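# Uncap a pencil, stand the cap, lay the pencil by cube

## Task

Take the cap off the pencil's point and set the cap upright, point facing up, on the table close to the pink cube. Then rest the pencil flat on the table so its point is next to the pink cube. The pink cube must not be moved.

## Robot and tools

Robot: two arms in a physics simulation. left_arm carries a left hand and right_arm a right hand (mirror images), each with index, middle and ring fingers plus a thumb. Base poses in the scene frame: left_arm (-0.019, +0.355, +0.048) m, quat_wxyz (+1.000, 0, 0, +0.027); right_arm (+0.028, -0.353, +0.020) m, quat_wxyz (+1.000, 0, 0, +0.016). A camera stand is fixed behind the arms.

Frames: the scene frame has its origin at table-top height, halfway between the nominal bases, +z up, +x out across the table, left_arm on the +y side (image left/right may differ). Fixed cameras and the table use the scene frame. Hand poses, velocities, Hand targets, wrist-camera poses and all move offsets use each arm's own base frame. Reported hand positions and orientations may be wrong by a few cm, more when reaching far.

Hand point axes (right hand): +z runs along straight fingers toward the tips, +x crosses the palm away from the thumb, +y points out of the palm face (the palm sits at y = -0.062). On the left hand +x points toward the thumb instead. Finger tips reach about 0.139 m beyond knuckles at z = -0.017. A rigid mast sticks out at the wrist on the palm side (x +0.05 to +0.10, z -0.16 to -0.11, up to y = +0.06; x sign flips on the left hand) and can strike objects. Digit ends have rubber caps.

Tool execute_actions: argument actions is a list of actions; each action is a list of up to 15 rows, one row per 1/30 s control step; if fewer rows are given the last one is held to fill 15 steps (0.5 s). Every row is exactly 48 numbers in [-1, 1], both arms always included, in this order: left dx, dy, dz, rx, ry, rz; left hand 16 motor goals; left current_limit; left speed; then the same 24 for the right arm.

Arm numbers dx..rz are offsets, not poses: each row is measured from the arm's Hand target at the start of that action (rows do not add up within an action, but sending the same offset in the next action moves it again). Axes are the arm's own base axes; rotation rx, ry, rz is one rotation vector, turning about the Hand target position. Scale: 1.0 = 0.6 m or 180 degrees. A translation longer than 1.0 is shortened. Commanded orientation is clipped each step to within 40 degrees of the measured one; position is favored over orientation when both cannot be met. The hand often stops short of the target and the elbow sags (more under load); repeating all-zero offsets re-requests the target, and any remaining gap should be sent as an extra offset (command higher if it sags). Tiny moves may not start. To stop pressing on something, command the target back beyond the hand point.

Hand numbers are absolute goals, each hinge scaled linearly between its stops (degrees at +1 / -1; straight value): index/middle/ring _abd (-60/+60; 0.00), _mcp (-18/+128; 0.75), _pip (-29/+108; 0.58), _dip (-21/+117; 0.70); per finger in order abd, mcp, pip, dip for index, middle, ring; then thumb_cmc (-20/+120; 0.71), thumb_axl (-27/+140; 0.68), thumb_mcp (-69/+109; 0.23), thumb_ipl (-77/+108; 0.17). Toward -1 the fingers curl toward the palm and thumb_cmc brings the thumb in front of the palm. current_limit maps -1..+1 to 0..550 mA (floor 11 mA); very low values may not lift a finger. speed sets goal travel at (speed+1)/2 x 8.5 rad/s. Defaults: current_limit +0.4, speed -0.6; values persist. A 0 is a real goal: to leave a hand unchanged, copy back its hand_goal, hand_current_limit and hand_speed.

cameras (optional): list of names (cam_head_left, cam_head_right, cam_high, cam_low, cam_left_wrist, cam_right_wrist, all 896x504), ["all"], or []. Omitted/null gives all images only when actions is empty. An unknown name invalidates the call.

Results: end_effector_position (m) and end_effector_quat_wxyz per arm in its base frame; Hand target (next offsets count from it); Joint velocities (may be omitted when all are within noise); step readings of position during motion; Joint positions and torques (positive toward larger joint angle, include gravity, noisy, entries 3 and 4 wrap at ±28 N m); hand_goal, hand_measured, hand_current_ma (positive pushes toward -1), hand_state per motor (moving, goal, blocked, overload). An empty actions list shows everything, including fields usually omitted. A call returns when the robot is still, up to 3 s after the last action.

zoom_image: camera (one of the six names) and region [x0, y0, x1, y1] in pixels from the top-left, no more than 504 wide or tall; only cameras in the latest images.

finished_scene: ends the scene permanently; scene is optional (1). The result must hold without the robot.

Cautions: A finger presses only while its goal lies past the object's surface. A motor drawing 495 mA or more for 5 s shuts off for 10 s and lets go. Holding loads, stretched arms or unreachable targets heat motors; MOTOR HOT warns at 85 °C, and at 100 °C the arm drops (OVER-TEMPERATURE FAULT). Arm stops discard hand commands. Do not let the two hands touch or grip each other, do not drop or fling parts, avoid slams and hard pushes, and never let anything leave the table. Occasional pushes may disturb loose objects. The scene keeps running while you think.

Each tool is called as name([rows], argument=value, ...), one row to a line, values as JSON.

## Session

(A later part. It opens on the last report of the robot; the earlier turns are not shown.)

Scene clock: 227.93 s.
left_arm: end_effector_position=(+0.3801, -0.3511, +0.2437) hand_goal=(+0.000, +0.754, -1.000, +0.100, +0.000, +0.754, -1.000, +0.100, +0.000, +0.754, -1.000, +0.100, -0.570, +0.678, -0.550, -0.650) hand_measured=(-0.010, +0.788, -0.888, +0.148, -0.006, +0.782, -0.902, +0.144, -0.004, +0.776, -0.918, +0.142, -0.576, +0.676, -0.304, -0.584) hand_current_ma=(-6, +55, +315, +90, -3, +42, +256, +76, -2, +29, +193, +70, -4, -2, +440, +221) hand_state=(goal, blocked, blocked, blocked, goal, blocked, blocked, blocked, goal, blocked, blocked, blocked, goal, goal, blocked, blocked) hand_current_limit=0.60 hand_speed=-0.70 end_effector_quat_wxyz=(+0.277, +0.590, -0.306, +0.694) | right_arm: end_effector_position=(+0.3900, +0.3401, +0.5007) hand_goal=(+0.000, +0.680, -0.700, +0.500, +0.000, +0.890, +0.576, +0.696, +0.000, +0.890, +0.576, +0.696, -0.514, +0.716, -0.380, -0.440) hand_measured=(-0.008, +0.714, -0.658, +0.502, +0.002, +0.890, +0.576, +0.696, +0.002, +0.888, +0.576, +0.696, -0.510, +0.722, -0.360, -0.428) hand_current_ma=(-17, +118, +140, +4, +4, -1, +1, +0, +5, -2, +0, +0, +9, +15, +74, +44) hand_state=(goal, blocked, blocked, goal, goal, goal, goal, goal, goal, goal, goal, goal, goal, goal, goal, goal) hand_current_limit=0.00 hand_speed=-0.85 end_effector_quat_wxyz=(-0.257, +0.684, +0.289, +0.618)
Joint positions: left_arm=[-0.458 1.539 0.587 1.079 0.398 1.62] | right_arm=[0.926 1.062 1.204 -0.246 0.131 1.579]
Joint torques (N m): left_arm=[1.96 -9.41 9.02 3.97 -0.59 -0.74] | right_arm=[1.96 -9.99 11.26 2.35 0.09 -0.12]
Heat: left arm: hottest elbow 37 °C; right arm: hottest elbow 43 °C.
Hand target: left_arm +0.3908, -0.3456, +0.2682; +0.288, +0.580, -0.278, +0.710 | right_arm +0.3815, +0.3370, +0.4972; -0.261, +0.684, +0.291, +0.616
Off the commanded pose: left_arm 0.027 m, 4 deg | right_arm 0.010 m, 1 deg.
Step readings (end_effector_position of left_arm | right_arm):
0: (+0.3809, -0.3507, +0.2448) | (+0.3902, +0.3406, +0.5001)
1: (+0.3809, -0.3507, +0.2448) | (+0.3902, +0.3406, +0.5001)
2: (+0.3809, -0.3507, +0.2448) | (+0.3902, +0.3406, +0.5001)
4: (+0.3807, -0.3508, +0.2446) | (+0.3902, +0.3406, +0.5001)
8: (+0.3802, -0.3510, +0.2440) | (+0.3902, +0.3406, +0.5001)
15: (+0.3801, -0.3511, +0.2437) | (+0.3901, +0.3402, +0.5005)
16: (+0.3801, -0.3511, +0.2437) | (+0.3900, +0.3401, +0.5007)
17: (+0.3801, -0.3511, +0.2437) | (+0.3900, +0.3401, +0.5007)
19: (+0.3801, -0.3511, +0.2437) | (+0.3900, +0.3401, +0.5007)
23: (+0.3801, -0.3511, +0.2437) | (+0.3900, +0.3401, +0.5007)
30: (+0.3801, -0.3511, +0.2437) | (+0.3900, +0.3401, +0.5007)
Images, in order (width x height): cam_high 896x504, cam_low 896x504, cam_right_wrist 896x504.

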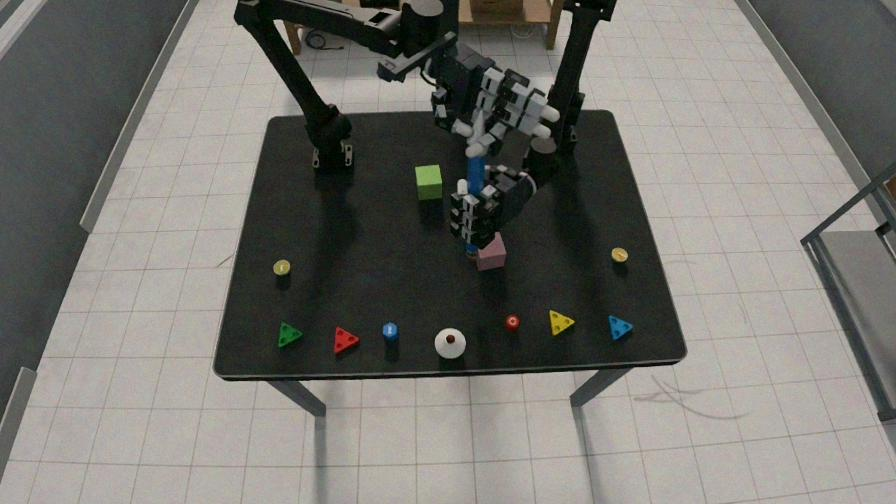

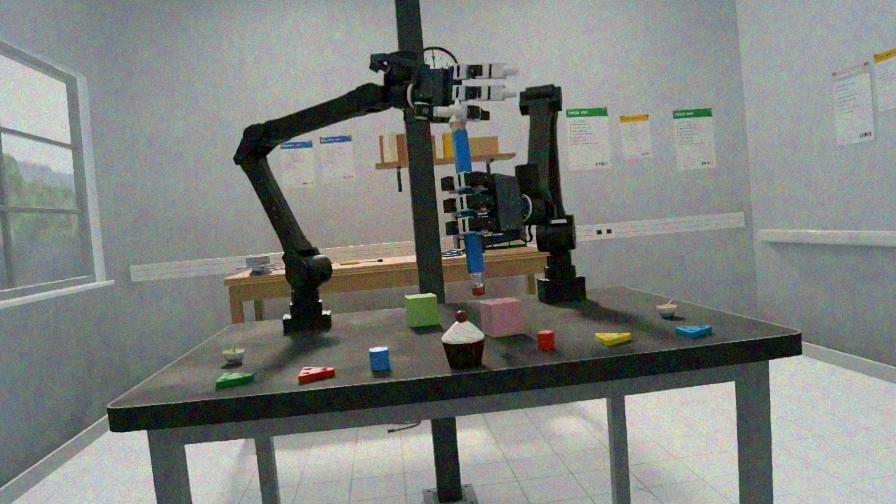

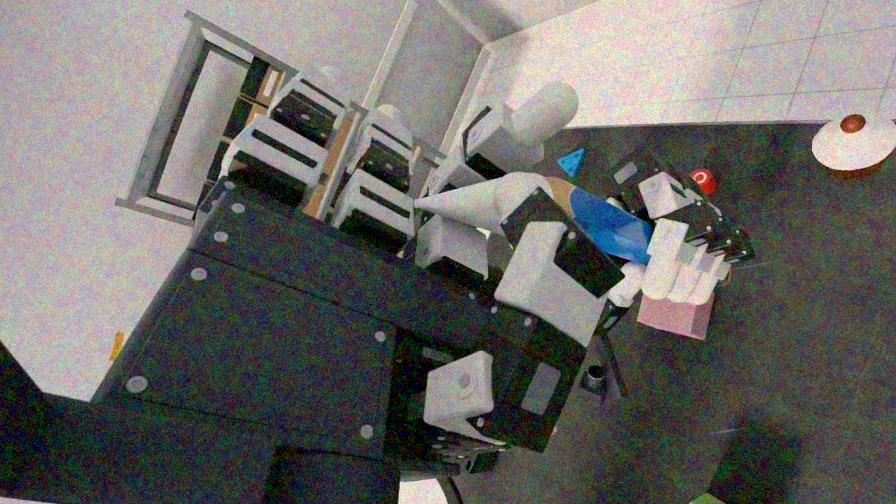

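execute_actions([
  [[0,0,0,0,0,0,0,0.754,-1,0.1,0,0.754,-1,0.1,0,0.754,-1,0.1,-0.571,0.678,-0.55,-0.65,0.6,-0.7,0,0,0,0,0,0,0,0.67,-0.78,0.40,0,0.89,0.576,0.696,0,0.89,0.576,0.696,-0.514,0.725,-0.43,-0.50,0.2,-0.85]],
  [[0,0,0,0,0,0,0,0.754,-1,0.1,0,0.754,-1,0.1,0,0.754,-1,0.1,-0.571,0.678,-0.55,-0.65,0.6,-0.7,0,0,0,0,0,0,0,0.67,-0.78,0.40,0,0.89,0.576,0.696,0,0.89,0.576,0.696,-0.514,0.725,-0.43,-0.50,0.2,-0.85]],
], cameras=["cam_low","cam_high","cam_right_wrist"])

zoom_image(camera="cam_high", region=[455, 100, 515, 160])

zoom_image(camera="cam_low", region=[430, 80, 490, 140])

Scene clock: 229.93 s.
left_arm: end_effector_position=(+0.3794, -0.3514, +0.2434) hand_goal=(+0.000, +0.754, -1.000, +0.100, +0.000, +0.754, -1.000, +0.100, +0.000, +0.754, -1.000, +0.100, -0.570, +0.678, -0.550, -0.650) hand_measured=(-0.010, +0.786, -0.888, +0.148, -0.006, +0.782, -0.902, +0.144, -0.004, +0.776, -0.918, +0.142, -0.576, +0.674, -0.302, -0.584) hand_current_ma=(-6, +53, +315, +90, -3, +42, +256, +76, -2, +30, +193, +70, -4, -2, +440, +221) hand_state=(goal, blocked, blocked, blocked, goal, blocked, blocked, blocked, goal, blocked, blocked, blocked, goal, goal, blocked, blocked) hand_current_limit=0.60 hand_speed=-0.70 end_effector_quat_wxyz=(+0.276, +0.588, -0.309, +0.695) | right_arm: end_effector_position=(+0.3901, +0.3392, +0.5011) hand_goal=(+0.000, +0.670, -0.780, +0.400, +0.000, +0.890, +0.576, +0.696, +0.000, +0.890, +0.576, +0.696, -0.514, +0.726, -0.430, -0.500) hand_measured=(-0.014, +0.712, -0.712, +0.408, +0.002, +0.890, +0.576, +0.696, +0.002, +0.888, +0.576, +0.696, -0.514, +0.726, -0.370, -0.462) hand_current_ma=(-34, +147, +249, +18, +4, -1, +1, +0, +5, -2, +0, +0, +0, +0, +285, +178) hand_state=(goal, blocked, blocked, goal, goal, goal, goal, goal, goal, goal, goal, goal, goal, goal, blocked, blocked) hand_current_limit=0.20 hand_speed=-0.85 end_effector_quat_wxyz=(-0.256, +0.684, +0.288, +0.619)
Joint positions: left_arm=[-0.458 1.539 0.587 1.081 0.4 1.627] | right_arm=[0.926 1.061 1.204 -0.246 0.134 1.578]
Joint torques (N m): left_arm=[2.43 -9.47 8.81 3.88 -0.63 -0.8] | right_arm=[1.9 -9.76 11.26 2.3 -0.05 -0.11]
Heat: left arm: hottest elbow 37 °C; right arm: hottest elbow 42 °C.
Hand target: left_arm +0.3908, -0.3457, +0.2682; +0.288, +0.580, -0.278, +0.710 | right_arm +0.3815, +0.3370, +0.4972; -0.261, +0.684, +0.291, +0.616
Off the commanded pose: left_arm 0.028 m, 4 deg | right_arm 0.010 m, 1 deg.
Step readings (end_effector_position of left_arm | right_arm):
0: (+0.3801, -0.3511, +0.2437) | (+0.3900, +0.3401, +0.5007)
1: (+0.3801, -0.3511, +0.2437) | (+0.3900, +0.3401, +0.5007)
2: (+0.3800, -0.3511, +0.2436) | (+0.3900, +0.3400, +0.5007)
4: (+0.3797, -0.3512, +0.2434) | (+0.3902, +0.3396, +0.5007)
8: (+0.3794, -0.3514, +0.2434) | (+0.3902, +0.3394, +0.5009)
15: (+0.3794, -0.3514, +0.2434) | (+0.3901, +0.3392, +0.5011)
16: (+0.3794, -0.3514, +0.2434) | (+0.3901, +0.3392, +0.5011)
17: (+0.3794, -0.3514, +0.2434) | (+0.3901, +0.3392, +0.5011)
19: (+0.3794, -0.3514, +0.2434) | (+0.3901, +0.3392, +0.5011)
23: (+0.3794, -0.3514, +0.2434) | (+0.3901, +0.3392, +0.5011)
30: (+0.3794, -0.3514, +0.2434) | (+0.3901, +0.3392, +0.5011)
Images, in order (width x height): cam_high 896x504, cam_low 896x504, cam_right_wrist 896x504.

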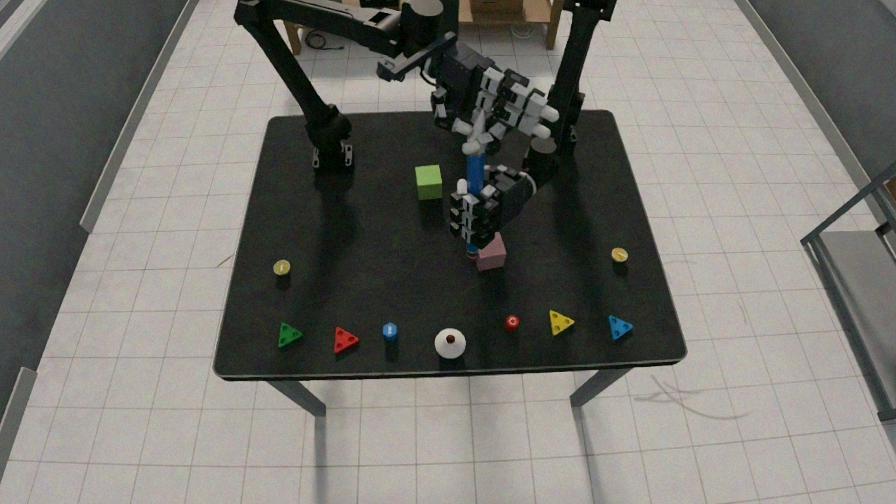

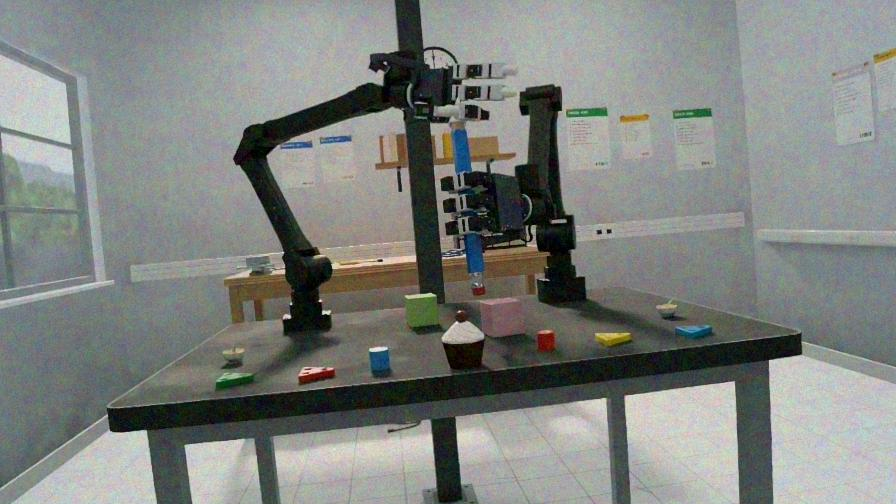

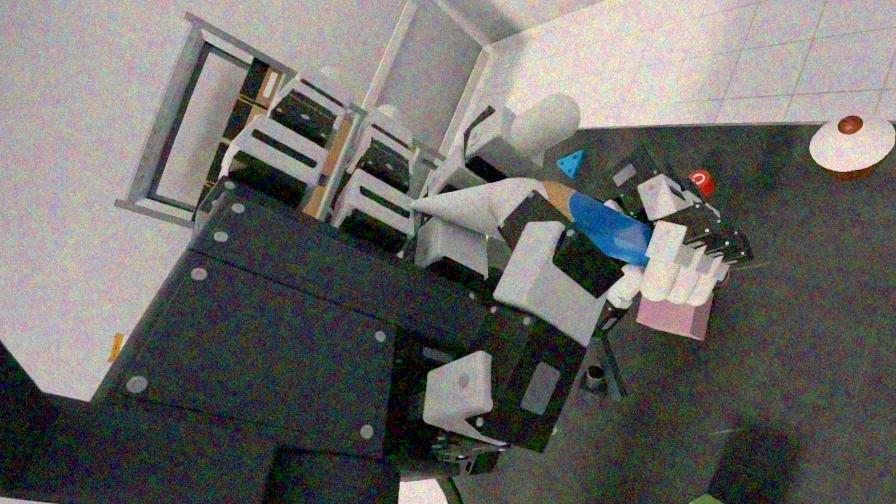

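Scaled by 8.400.

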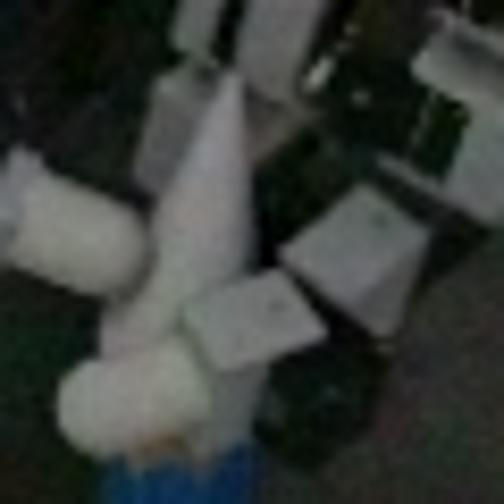

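Scaled by 8.400.

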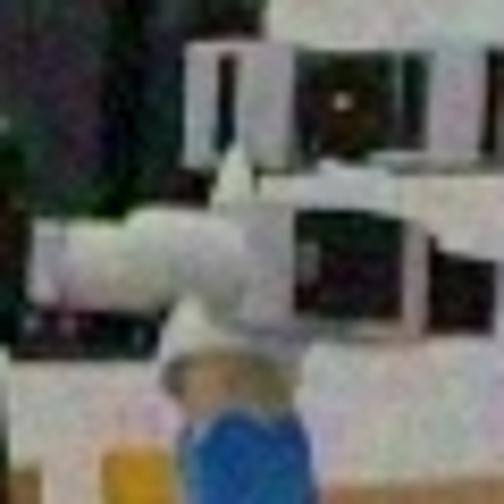

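execute_actions([
  [[0,0,0,0,0,0,0,0.754,-1,0.1,0,0.754,-1,0.1,0,0.754,-1,0.1,-0.571,0.678,-0.55,-0.65,0.6,-0.7,0,0,0.06,0,0,0,0,0.66,-0.80,0.35,0,0.89,0.576,0.696,0,0.89,0.576,0.696,-0.514,0.725,-0.44,-0.52,0.3,-0.85]],
  [[0,0,0,0,0,0,0,0.754,-1,0.1,0,0.754,-1,0.1,0,0.754,-1,0.1,-0.571,0.678,-0.55,-0.65,0.6,-0.7,0,0,0.06,0,0,0,0,0.66,-0.80,0.35,0,0.89,0.576,0.696,0,0.89,0.576,0.696,-0.514,0.725,-0.44,-0.52,0.3,-0.85]],
], cameras=["cam_low","cam_high","cam_right_wrist"])

zoom_image(camera="cam_high", region=[445, 80, 525, 160])

zoom_image(camera="cam_low", region=[420, 60, 500, 140])

Scene clock: 232.20 s.
left_arm: end_effector_position=(+0.3844, -0.3463, +0.2459) hand_goal=(+0.000, +0.754, -1.000, +0.100, +0.000, +0.754, -1.000, +0.100, +0.000, +0.754, -1.000, +0.100, -0.570, +0.678, -0.550, -0.650) hand_measured=(-0.010, +0.788, -0.888, +0.148, -0.006, +0.782, -0.902, +0.144, -0.004, +0.774, -0.918, +0.142, -0.576, +0.674, -0.302, -0.584) hand_current_ma=(-6, +57, +315, +89, -3, +42, +256, +75, -2, +27, +193, +70, -4, -2, +440, +218) hand_state=(goal, blocked, blocked, blocked, goal, blocked, blocked, blocked, goal, blocked, blocked, blocked, goal, goal, blocked, blocked) hand_current_limit=0.60 hand_speed=-0.70 end_effector_quat_wxyz=(+0.283, +0.599, -0.288, +0.691) | right_arm: end_effector_position=(+0.3831, +0.3298, +0.5391) hand_goal=(+0.000, +0.660, -0.800, +0.350, +0.000, +0.890, +0.576, +0.696, +0.000, +0.890, +0.576, +0.696, -0.514, +0.726, -0.440, -0.520) hand_measured=(-0.012, +0.708, -0.788, +0.354, +0.002, +0.890, +0.576, +0.696, +0.002, +0.888, +0.576, +0.696, -0.518, +0.726, -0.370, -0.478) hand_current_ma=(-24, +172, +32, +6, +4, -1, +1, +0, +5, -2, +0, +0, -7, -1, +344, +198) hand_state=(goal, blocked, goal, goal, goal, goal, goal, goal, goal, goal, goal, goal, goal, goal, blocked, blocked) hand_current_limit=0.30 hand_speed=-0.85 end_effector_quat_wxyz=(-0.248, +0.695, +0.296, +0.606)
Joint positions: left_arm=[-0.45 1.539 0.583 1.081 0.384 1.582] | right_arm=[0.926 1.062 1.331 -0.414 0.134 1.575]
Joint torques (N m): left_arm=[2.43 -8.41 8.95 3.74 -0.08 -0.43] | right_arm=[1.9 -6.59 19.08 1.99 -0.03 -0.11]
Heat: left arm: hottest elbow 37 °C; right arm: hottest elbow 43 °C.
Hand target: left_arm +0.3908, -0.3457, +0.2682; +0.288, +0.580, -0.278, +0.710 | right_arm +0.3815, +0.3370, +0.5692; -0.261, +0.684, +0.290, +0.616
Off the commanded pose: left_arm 0.023 m, 3 deg | right_arm 0.031 m, 2 deg.
Step readings (end_effector_position of left_arm | right_arm):
0: (+0.3794, -0.3514, +0.2434) | (+0.3901, +0.3392, +0.5011)
1: (+0.3794, -0.3514, +0.2434) | (+0.3901, +0.3392, +0.5011)
2: (+0.3793, -0.3515, +0.2433) | (+0.3900, +0.3392, +0.5009)
4: (+0.3788, -0.3517, +0.2426) | (+0.3897, +0.3387, +0.4993)
8: (+0.3769, -0.3524, +0.2410) | (+0.3887, +0.3373, +0.4996)
15: (+0.3763, -0.3530, +0.2408) | (+0.3881, +0.3365, +0.5003)
16: (+0.3763, -0.3530, +0.2408) | (+0.3880, +0.3364, +0.5008)
17: (+0.3762, -0.3531, +0.2406) | (+0.3877, +0.3360, +0.5019)
19: (+0.3760, -0.3532, +0.2406) | (+0.3868, +0.3348, +0.5066)
23: (+0.3787, -0.3519, +0.2424) | (+0.3848, +0.3322, +0.5258)
30: (+0.3842, -0.3467, +0.2452) | (+0.3833, +0.3301, +0.5406)
Images, in order (width x height): cam_high 896x504, cam_low 896x504, cam_right_wrist 896x504.

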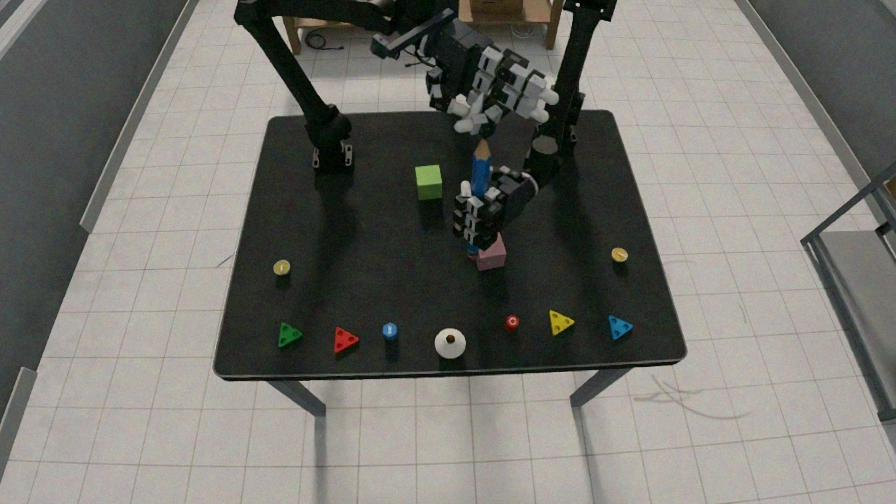

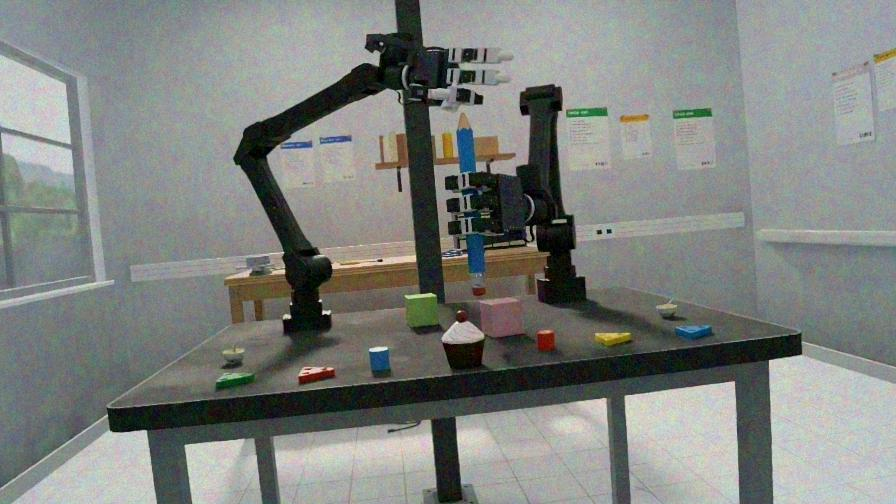

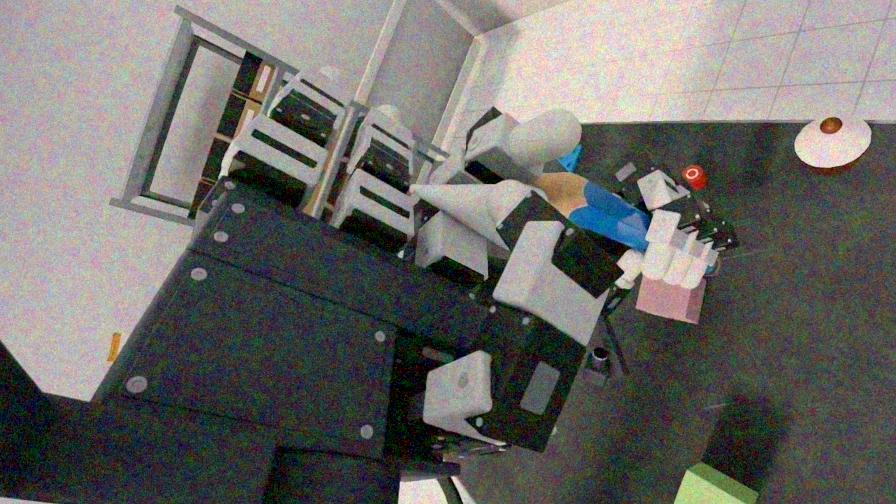

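Scaled by 6.300.

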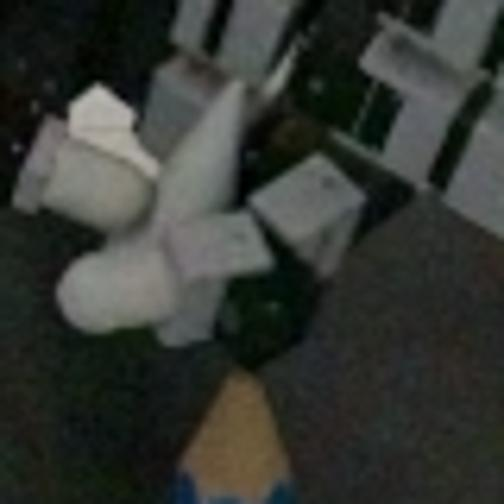

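Scaled by 6.300.

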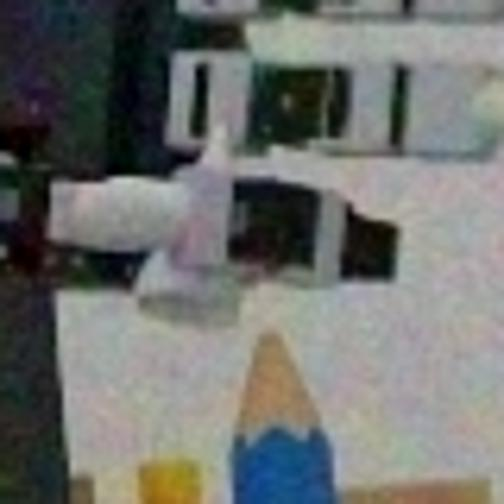

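execute_actions([
  [[0,0,0,0,0,0,0,0.754,-1,0.1,0,0.754,-1,0.1,0,0.754,-1,0.1,-0.571,0.678,-0.55,-0.65,0.6,-0.7,-0.02,-0.02,0.05,0,0,0,0,0.66,-0.82,0.35,0,0.89,0.576,0.696,0,0.89,0.576,0.696,-0.514,0.725,-0.44,-0.53,0.3,-0.85]],
  [[0,0,0,0,0,0,0,0.754,-1,0.1,0,0.754,-1,0.1,0,0.754,-1,0.1,-0.571,0.678,-0.55,-0.65,0.6,-0.7,-0.04,-0.04,0,0,0,0,0,0.66,-0.82,0.35,0,0.89,0.576,0.696,0,0.89,0.576,0.696,-0.514,0.725,-0.44,-0.53,0.3,-0.85]],
], cameras=["cam_low","cam_high","cam_head_right"])

zoom_image(camera="cam_high", region=[435, 70, 515, 150])

zoom_image(camera="cam_low", region=[420, 60, 500, 140])

Scene clock: 238.37 s.
left_arm: end_effector_position=(+0.3844, -0.3463, +0.2460) hand_goal=(+0.000, +0.754, -1.000, +0.100, +0.000, +0.754, -1.000, +0.100, +0.000, +0.754, -1.000, +0.100, -0.570, +0.678, -0.550, -0.650) hand_measured=(-0.010, +0.788, -0.888, +0.148, -0.006, +0.782, -0.902, +0.144, -0.004, +0.774, -0.918, +0.142, -0.576, +0.674, -0.302, -0.584) hand_current_ma=(-6, +57, +315, +89, -3, +42, +256, +75, -2, +27, +193, +70, -4, -2, +440, +218) hand_state=(goal, blocked, blocked, blocked, goal, blocked, blocked, blocked, goal, blocked, blocked, blocked, goal, goal, blocked, blocked) hand_current_limit=0.60 hand_speed=-0.70 end_effector_quat_wxyz=(+0.284, +0.600, -0.288, +0.691) | right_arm: end_effector_position=(+0.3502, +0.2989, +0.5883) hand_goal=(+0.000, +0.660, -0.820, +0.350, +0.000, +0.890, +0.576, +0.696, +0.000, +0.890, +0.576, +0.696, -0.514, +0.726, -0.440, -0.530) hand_measured=(-0.012, +0.708, -0.806, +0.354, +0.002, +0.890, +0.576, +0.696, +0.002, +0.888, +0.576, +0.696, -0.518, +0.726, -0.370, -0.484) hand_current_ma=(-24, +172, +39, +6, +4, -1, +1, +0, +5, -2, +0, +0, -9, -2, +344, +224) hand_state=(goal, blocked, goal, goal, goal, goal, goal, goal, goal, goal, goal, goal, goal, goal, blocked, blocked) hand_current_limit=0.30 hand_speed=-0.85 end_effector_quat_wxyz=(-0.253, +0.687, +0.293, +0.614)
Joint positions: left_arm=[-0.45 1.539 0.583 1.081 0.384 1.581] | right_arm=[0.951 0.987 1.405 -0.537 0.155 1.577]
Joint torques (N m): left_arm=[1.44 -8.47 9.16 3.97 -0.12 -0.37] | right_arm=[2.08 -5.71 14.87 2.03 0.13 -0.09]
Heat: left arm: hottest elbow 37 °C; right arm: hottest elbow 45 °C.
Hand target: left_arm +0.3908, -0.3457, +0.2682; +0.288, +0.580, -0.278, +0.710 | right_arm +0.3455, +0.3009, +0.5994; -0.261, +0.684, +0.290, +0.616
Off the commanded pose: left_arm 0.023 m, 3 deg | right_arm 0.012 m, 1 deg.
Step readings (end_effector_position of left_arm | right_arm):
0: (+0.3844, -0.3463, +0.2460) | (+0.3831, +0.3298, +0.5391)
1: (+0.3844, -0.3463, +0.2460) | (+0.3830, +0.3298, +0.5390)
2: (+0.3844, -0.3463, +0.2460) | (+0.3827, +0.3293, +0.5391)
4: (+0.3844, -0.3463, +0.2460) | (+0.3810, +0.3280, +0.5400)
8: (+0.3844, -0.3463, +0.2460) | (+0.3778, +0.3263, +0.5501)
15: (+0.3844, -0.3463, +0.2460) | (+0.3757, +0.3246, +0.5637)
16: (+0.3844, -0.3463, +0.2460) | (+0.3757, +0.3244, +0.5636)
17: (+0.3844, -0.3463, +0.2460) | (+0.3753, +0.3239, +0.5632)
19: (+0.3844, -0.3463, +0.2460) | (+0.3727, +0.3214, +0.5629)
23: (+0.3844, -0.3463, +0.2460) | (+0.3635, +0.3138, +0.5708)
30: (+0.3844, -0.3463, +0.2460) | (+0.3510, +0.2992, +0.5888)
Images, in order (width x height): cam_head_right 896x504, cam_high 896x504, cam_low 896x504.

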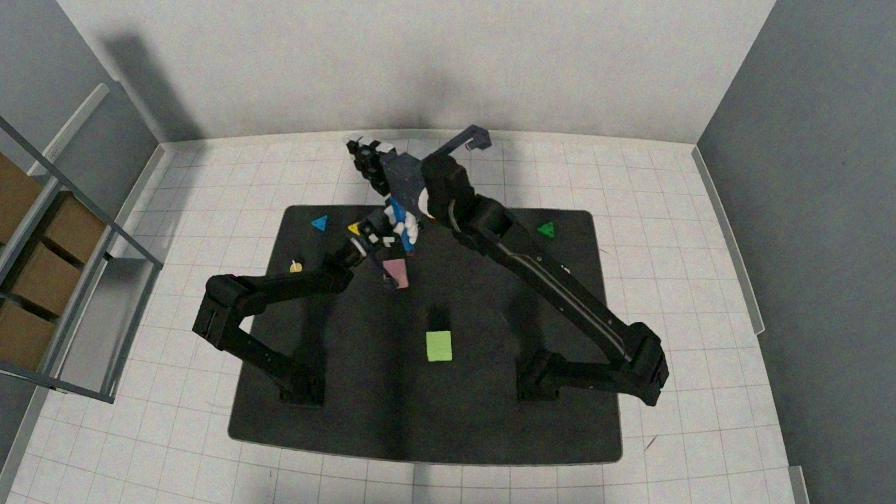

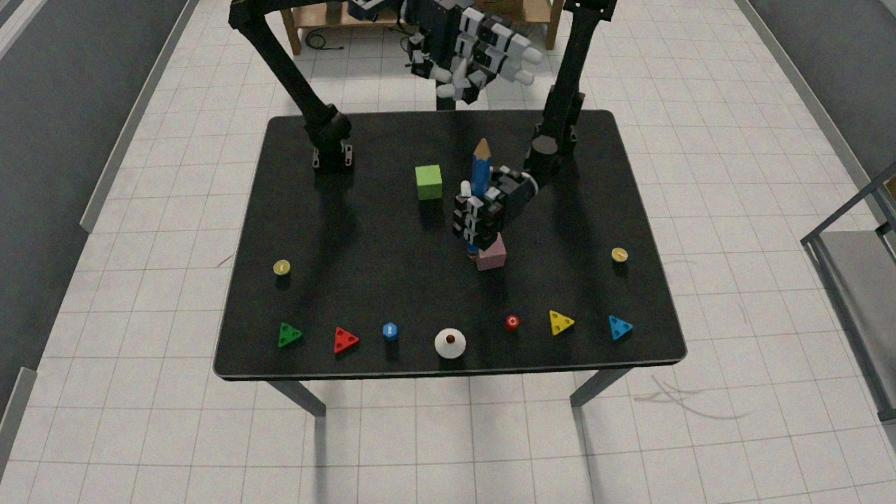

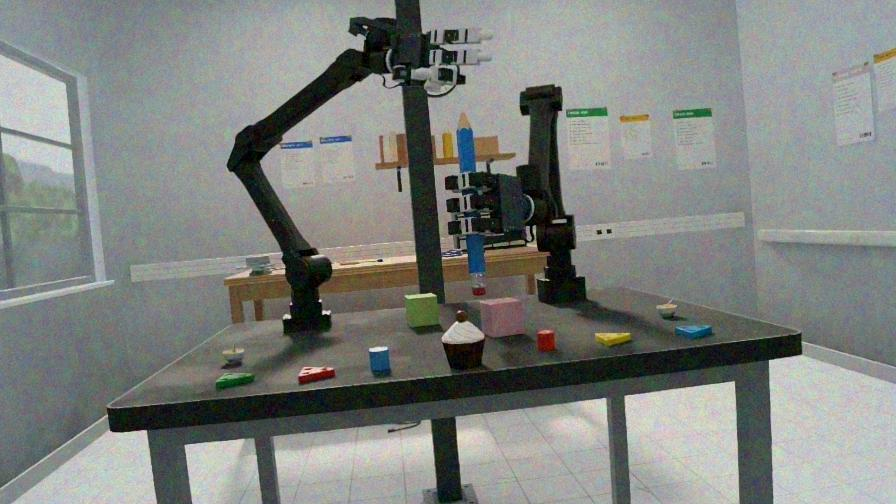

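Scaled by 6.300.

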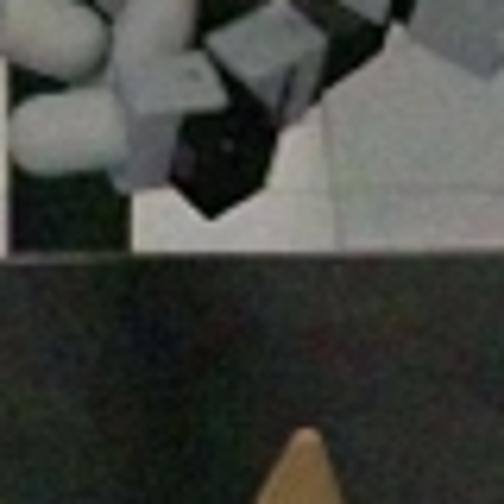

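Scaled by 6.300.

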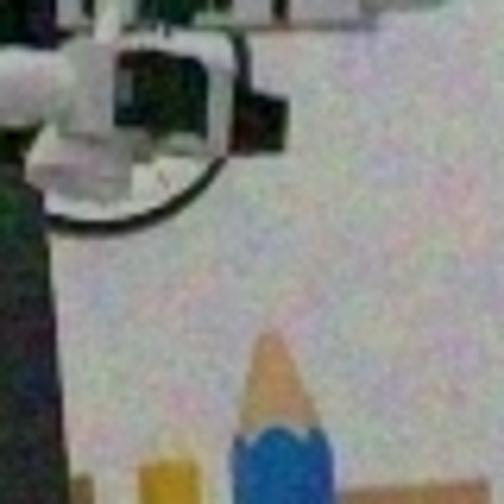

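execute_actions([
  [[-0.0545,0.0733,0.0333,0.057,0.1302,0.0486,0,0.754,-1,0.1,0,0.754,-1,0.1,0,0.754,-1,0.1,-0.571,0.678,-0.55,-0.65,0.6,-0.7,-0.03,-0.065,0,0,0,-0.0788,0,0.66,-0.82,0.35,0,0.89,0.576,0.696,0,0.89,0.576,0.696,-0.514,0.725,-0.44,-0.53,0.3,-0.85]],
  [[-0.0545,0.0733,0.0333,0.057,0.1302,0.0486,0,0.754,-1,0.1,0,0.754,-1,0.1,0,0.754,-1,0.1,-0.571,0.678,-0.55,-0.65,0.6,-0.7,-0.03,-0.065,0,0,0,-0.0788,0,0.66,-0.82,0.35,0,0.89,0.576,0.696,0,0.89,0.576,0.696,-0.514,0.725,-0.44,-0.53,0.3,-0.85]],
], cameras=["cam_low","cam_high","cam_head_right"])

Scene clock: 244.33 s.
left_arm: end_effector_position=(+0.3133, -0.2509, +0.2700) hand_goal=(+0.000, +0.754, -1.000, +0.100, +0.000, +0.754, -1.000, +0.100, +0.000, +0.754, -1.000, +0.100, -0.570, +0.678, -0.550, -0.650) hand_measured=(-0.010, +0.788, -0.888, +0.148, -0.006, +0.782, -0.902, +0.142, -0.004, +0.774, -0.918, +0.142, -0.576, +0.674, -0.302, -0.584) hand_current_ma=(-6, +59, +315, +89, -3, +42, +256, +74, -2, +27, +193, +70, -4, -2, +440, +218) hand_state=(goal, blocked, blocked, blocked, goal, blocked, blocked, blocked, goal, blocked, blocked, blocked, goal, goal, blocked, blocked) hand_current_limit=0.60 hand_speed=-0.70 end_effector_quat_wxyz=(+0.158, +0.898, -0.169, +0.375) | right_arm: end_effector_position=(+0.3141, +0.2243, +0.5881) hand_goal=(+0.000, +0.660, -0.820, +0.350, +0.000, +0.890, +0.576, +0.696, +0.000, +0.890, +0.576, +0.696, -0.514, +0.726, -0.440, -0.530) hand_measured=(-0.012, +0.706, -0.806, +0.354, +0.002, +0.890, +0.576, +0.696, +0.002, +0.890, +0.576, +0.696, -0.518, +0.726, -0.370, -0.484) hand_current_ma=(-24, +171, +39, +6, +4, +1, +1, +0, +5, +1, +0, +0, -9, -2, +344, +224) hand_state=(goal, blocked, goal, goal, goal, goal, goal, goal, goal, goal, goal, goal, goal, goal, blocked, blocked) hand_current_limit=0.30 hand_speed=-0.85 end_effector_quat_wxyz=(-0.091, +0.737, +0.120, +0.658)
Joint positions: left_arm=[-0.412 0.822 0.696 -0.613 0.128 1.474] | right_arm=[1.113 0.974 1.405 -0.6 0.807 1.67]
Joint torques (N m): left_arm=[1.03 -1.67 16.08 2.09 0.21 -0.07] | right_arm=[1.96 -5.48 14.39 1.65 0.28 -0.1]
Heat: left arm: hottest elbow 37 °C; right arm: hottest elbow 44 °C.
Hand target: left_arm +0.3254, -0.2577, +0.3082; +0.161, +0.887, -0.171, +0.398 | right_arm +0.3096, +0.2230, +0.5993; -0.102, +0.734, +0.114, +0.661
Off the commanded pose: left_arm 0.040 m, 3 deg | right_arm 0.012 m, 2 deg.
Step readings (end_effector_position of left_arm | right_arm):
0: (+0.3844, -0.3463, +0.2460) | (+0.3502, +0.2989, +0.5883)
1: (+0.3848, -0.3461, +0.2456) | (+0.3506, +0.2972, +0.5884)
2: (+0.3865, -0.3445, +0.2444) | (+0.3514, +0.2905, +0.5886)
4: (+0.3844, -0.3351, +0.2396) | (+0.3493, +0.2764, +0.5887)
8: (+0.3597, -0.3116, +0.2447) | (+0.3399, +0.2670, +0.5899)
15: (+0.3410, -0.2981, +0.2612) | (+0.3338, +0.2653, +0.5896)
16: (+0.3407, -0.2972, +0.2586) | (+0.3338, +0.2633, +0.5896)
17: (+0.3405, -0.2951, +0.2545) | (+0.3327, +0.2563, +0.5901)
19: (+0.3333, -0.2857, +0.2458) | (+0.3280, +0.2398, +0.5906)
23: (+0.3119, -0.2631, +0.2465) | (+0.3190, +0.2271, +0.5914)
30: (+0.3098, -0.2517, +0.2731) | (+0.3145, +0.2248, +0.5890)
Images, in order (width x height): cam_head_right 896x504, cam_high 896x504, cam_low 896x504.

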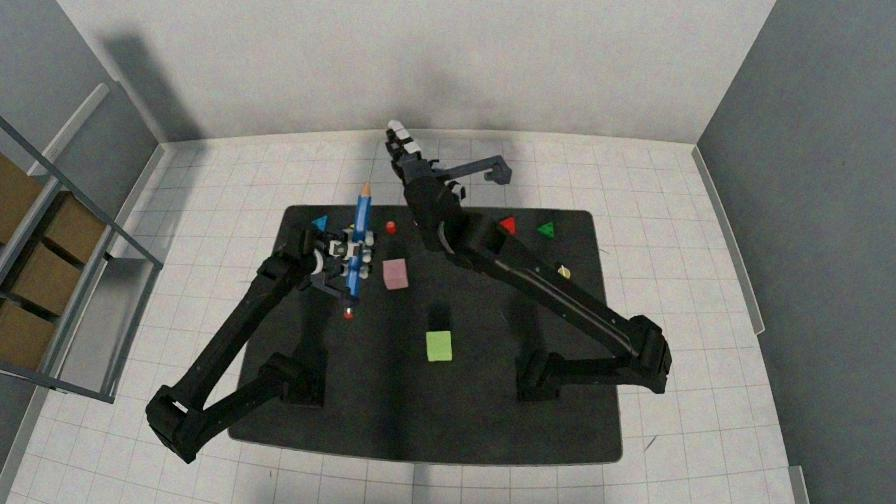

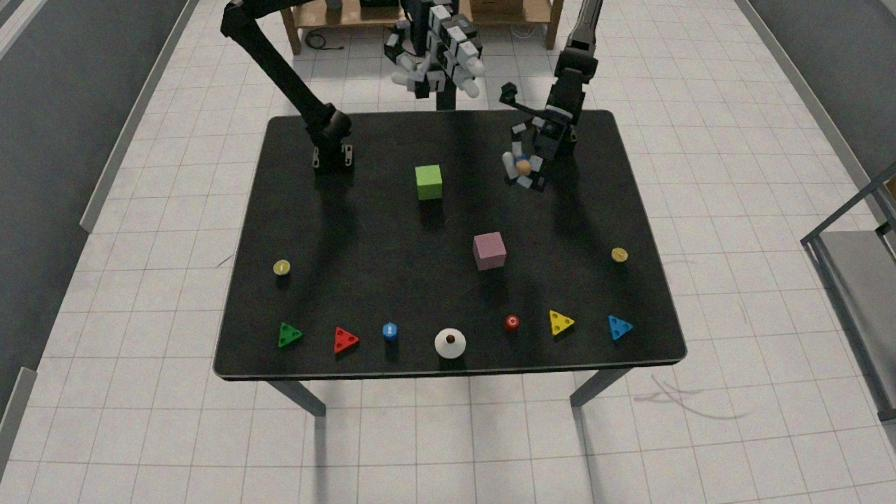

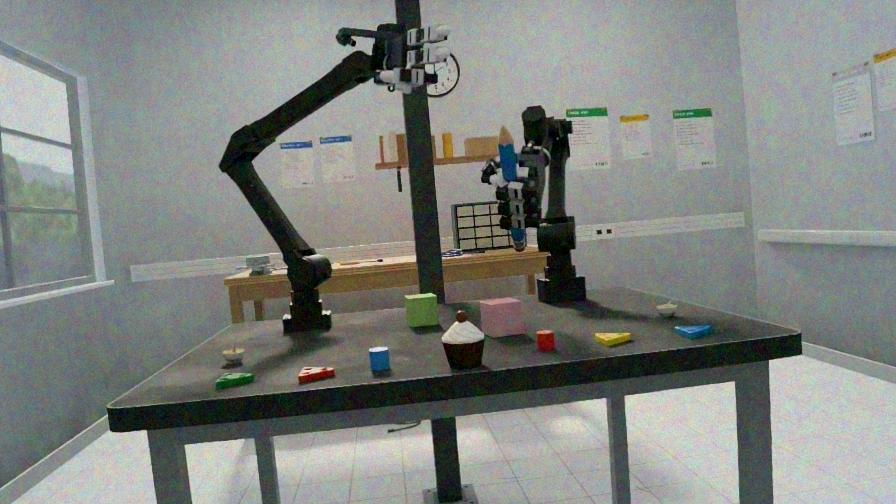

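execute_actions([
  [[-0.098,0.034,0.035,0.057,0.1302,0.0486,0,0.754,-1,0.1,0,0.754,-1,0.1,0,0.754,-1,0.1,-0.571,0.678,-0.55,-0.65,0.6,-0.7,0,0,-0.25,0,0,-0.0788,0,0.66,-0.82,0.35,0,0.89,0.576,0.696,0,0.89,0.576,0.696,-0.514,0.725,-0.44,-0.53,0.3,-0.85]],
  [[-0.098,0.034,0.035,0.057,0.1302,0.0486,0,0.754,-1,0.1,0,0.754,-1,0.1,0,0.754,-1,0.1,-0.571,0.678,-0.55,-0.65,0.6,-0.7,0.01,0.058,-0.25,0,0,0,0,0.66,-0.82,0.35,0,0.89,0.576,0.696,0,0.89,0.576,0.696,-0.514,0.725,-0.44,-0.53,0.3,-0.85]],
], cameras=["cam_low","cam_high","cam_head_right"])

Scene clock: 250.50 s.
left_arm: end_effector_position=(+0.2060, -0.2131, +0.3183) hand_goal=(+0.000, +0.754, -1.000, +0.100, +0.000, +0.754, -1.000, +0.100, +0.000, +0.754, -1.000, +0.100, -0.570, +0.678, -0.550, -0.650) hand_measured=(-0.010, +0.790, -0.888, +0.148, -0.006, +0.782, -0.902, +0.142, -0.004, +0.774, -0.918, +0.142, -0.576, +0.674, -0.302, -0.584) hand_current_ma=(-6, +60, +315, +89, -3, +43, +256, +74, -2, +27, +193, +70, -3, -2, +440, +218) hand_state=(goal, blocked, blocked, blocked, goal, blocked, blocked, blocked, goal, blocked, blocked, blocked, goal, goal, blocked, blocked) hand_current_limit=0.60 hand_speed=-0.70 end_effector_quat_wxyz=(+0.048, +0.997, -0.040, +0.053) | right_arm: end_effector_position=(+0.3172, +0.2543, +0.3003) hand_goal=(+0.000, +0.660, -0.820, +0.350, +0.000, +0.890, +0.576, +0.696, +0.000, +0.890, +0.576, +0.696, -0.514, +0.726, -0.440, -0.530) hand_measured=(-0.012, +0.706, -0.806, +0.354, +0.002, +0.890, +0.576, +0.696, +0.004, +0.890, +0.576, +0.696, -0.520, +0.726, -0.370, -0.484) hand_current_ma=(-24, +171, +39, +6, +4, +0, +1, +0, +6, +0, +0, +0, -14, -2, +344, +223) hand_state=(goal, blocked, goal, goal, goal, goal, goal, goal, goal, goal, goal, goal, goal, goal, blocked, blocked) hand_current_limit=0.30 hand_speed=-0.85 end_effector_quat_wxyz=(-0.017, +0.748, +0.017, +0.664)
Joint positions: left_arm=[-0.562 0.854 1.098 -1.676 0.031 1.086] | right_arm=[1.163 1.164 0.783 0.116 1.099 1.81]
Joint torques (N m): left_arm=[0.5 -2.26 13.83 0.53 0.5 -0.1] | right_arm=[1.9 -7.82 11.03 2.45 0.41 -0.25]
Heat: left arm: hottest elbow 39 °C; right arm: hottest elbow 44 °C.
Hand target: left_arm +0.2077, -0.2169, +0.3501; +0.000, +1.000, -0.027, -0.001 | right_arm +0.3155, +0.2578, +0.2993; -0.020, +0.743, +0.023, +0.669
Off the commanded pose: left_arm 0.032 m, 8 deg | right_arm 0.004 m, 1 deg.
joint sent to its limit (left arm) — joint 4 (wrist pitch), lower limit. The joint targets are off in orientation, not in position.
Step readings (end_effector_position of left_arm | right_arm):
0: (+0.3133, -0.2509, +0.2700) | (+0.3141, +0.2243, +0.5880)
1: (+0.3129, -0.2505, +0.2693) | (+0.3140, +0.2232, +0.5879)
2: (+0.3104, -0.2480, +0.2667) | (+0.3131, +0.2191, +0.5839)
4: (+0.2979, -0.2413, +0.2614) | (+0.3099, +0.2075, +0.5648)
8: (+0.2657, -0.2330, +0.2693) | (+0.3100, +0.2042, +0.4986)
15: (+0.2575, -0.2315, +0.3036) | (+0.3130, +0.2202, +0.4453)
16: (+0.2576, -0.2312, +0.3047) | (+0.3127, +0.2208, +0.4445)
17: (+0.2533, -0.2293, +0.3046) | (+0.3126, +0.2220, +0.4407)
19: (+0.2372, -0.2229, +0.3036) | (+0.3121, +0.2248, +0.4215)
23: (+0.2092, -0.2168, +0.3129) | (+0.3118, +0.2310, +0.3504)
30: (+0.2047, -0.2135, +0.3184) | (+0.3156, +0.2510, +0.2926)
Images, in order (width x height): cam_head_right 896x504, cam_high 896x504, cam_low 896x504.

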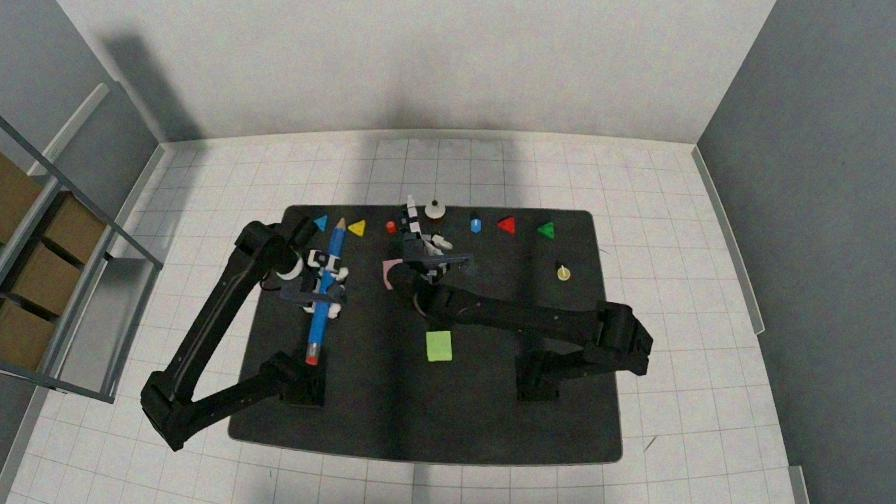

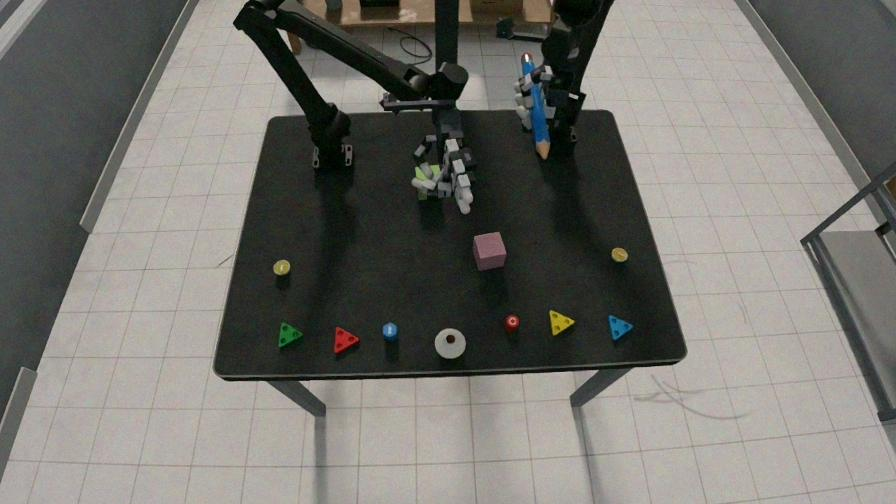

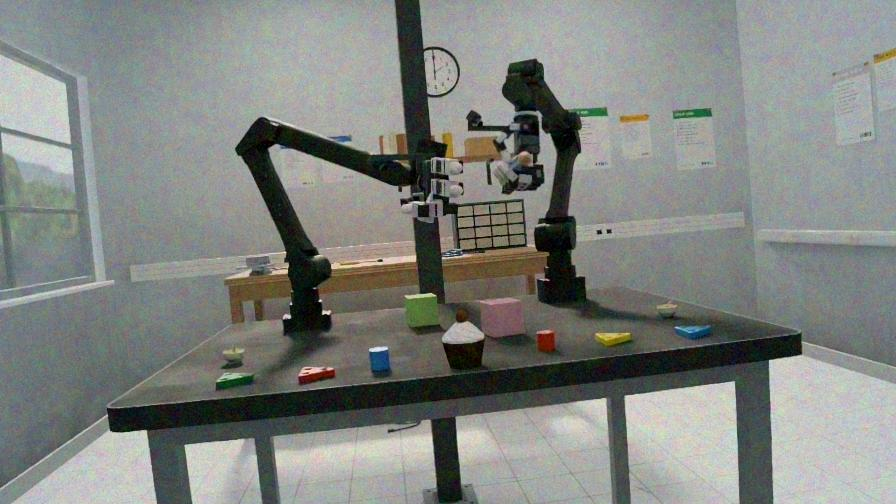

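zoom_image(camera="cam_low", region=[390, 150, 490, 250])

zoom_image(camera="cam_high", region=[395, 120, 495, 220])

zoom_image(camera="cam_head_right", region=[370, 190, 470, 290])

Scaled by 5.040.

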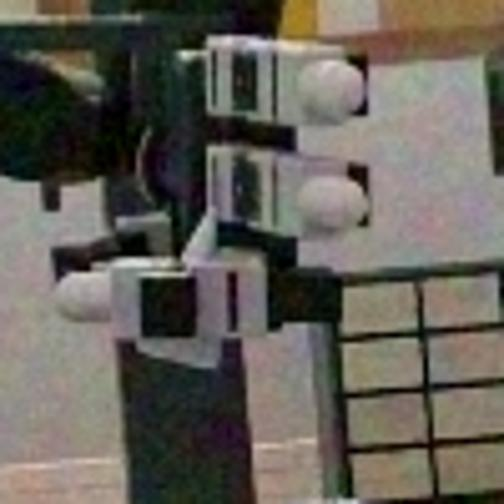

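Scaled by 5.040.

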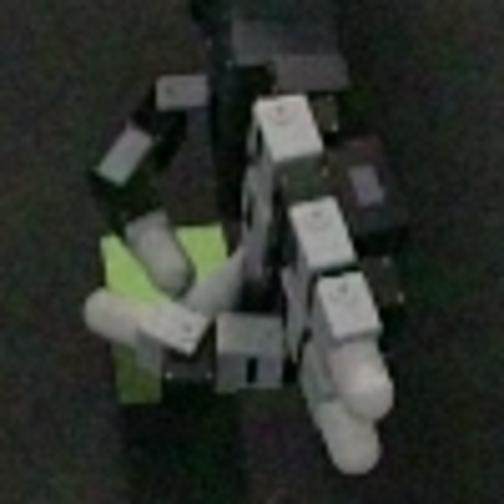

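Scaled by 5.040.

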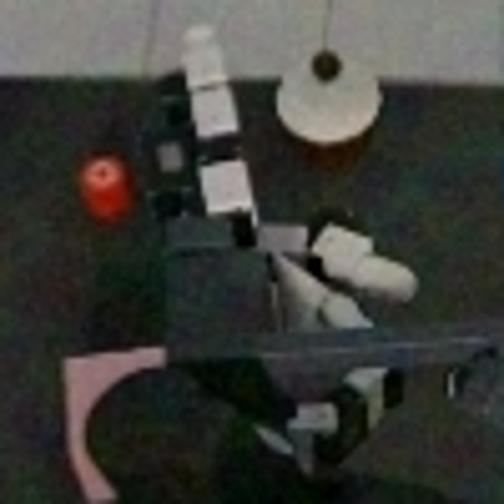

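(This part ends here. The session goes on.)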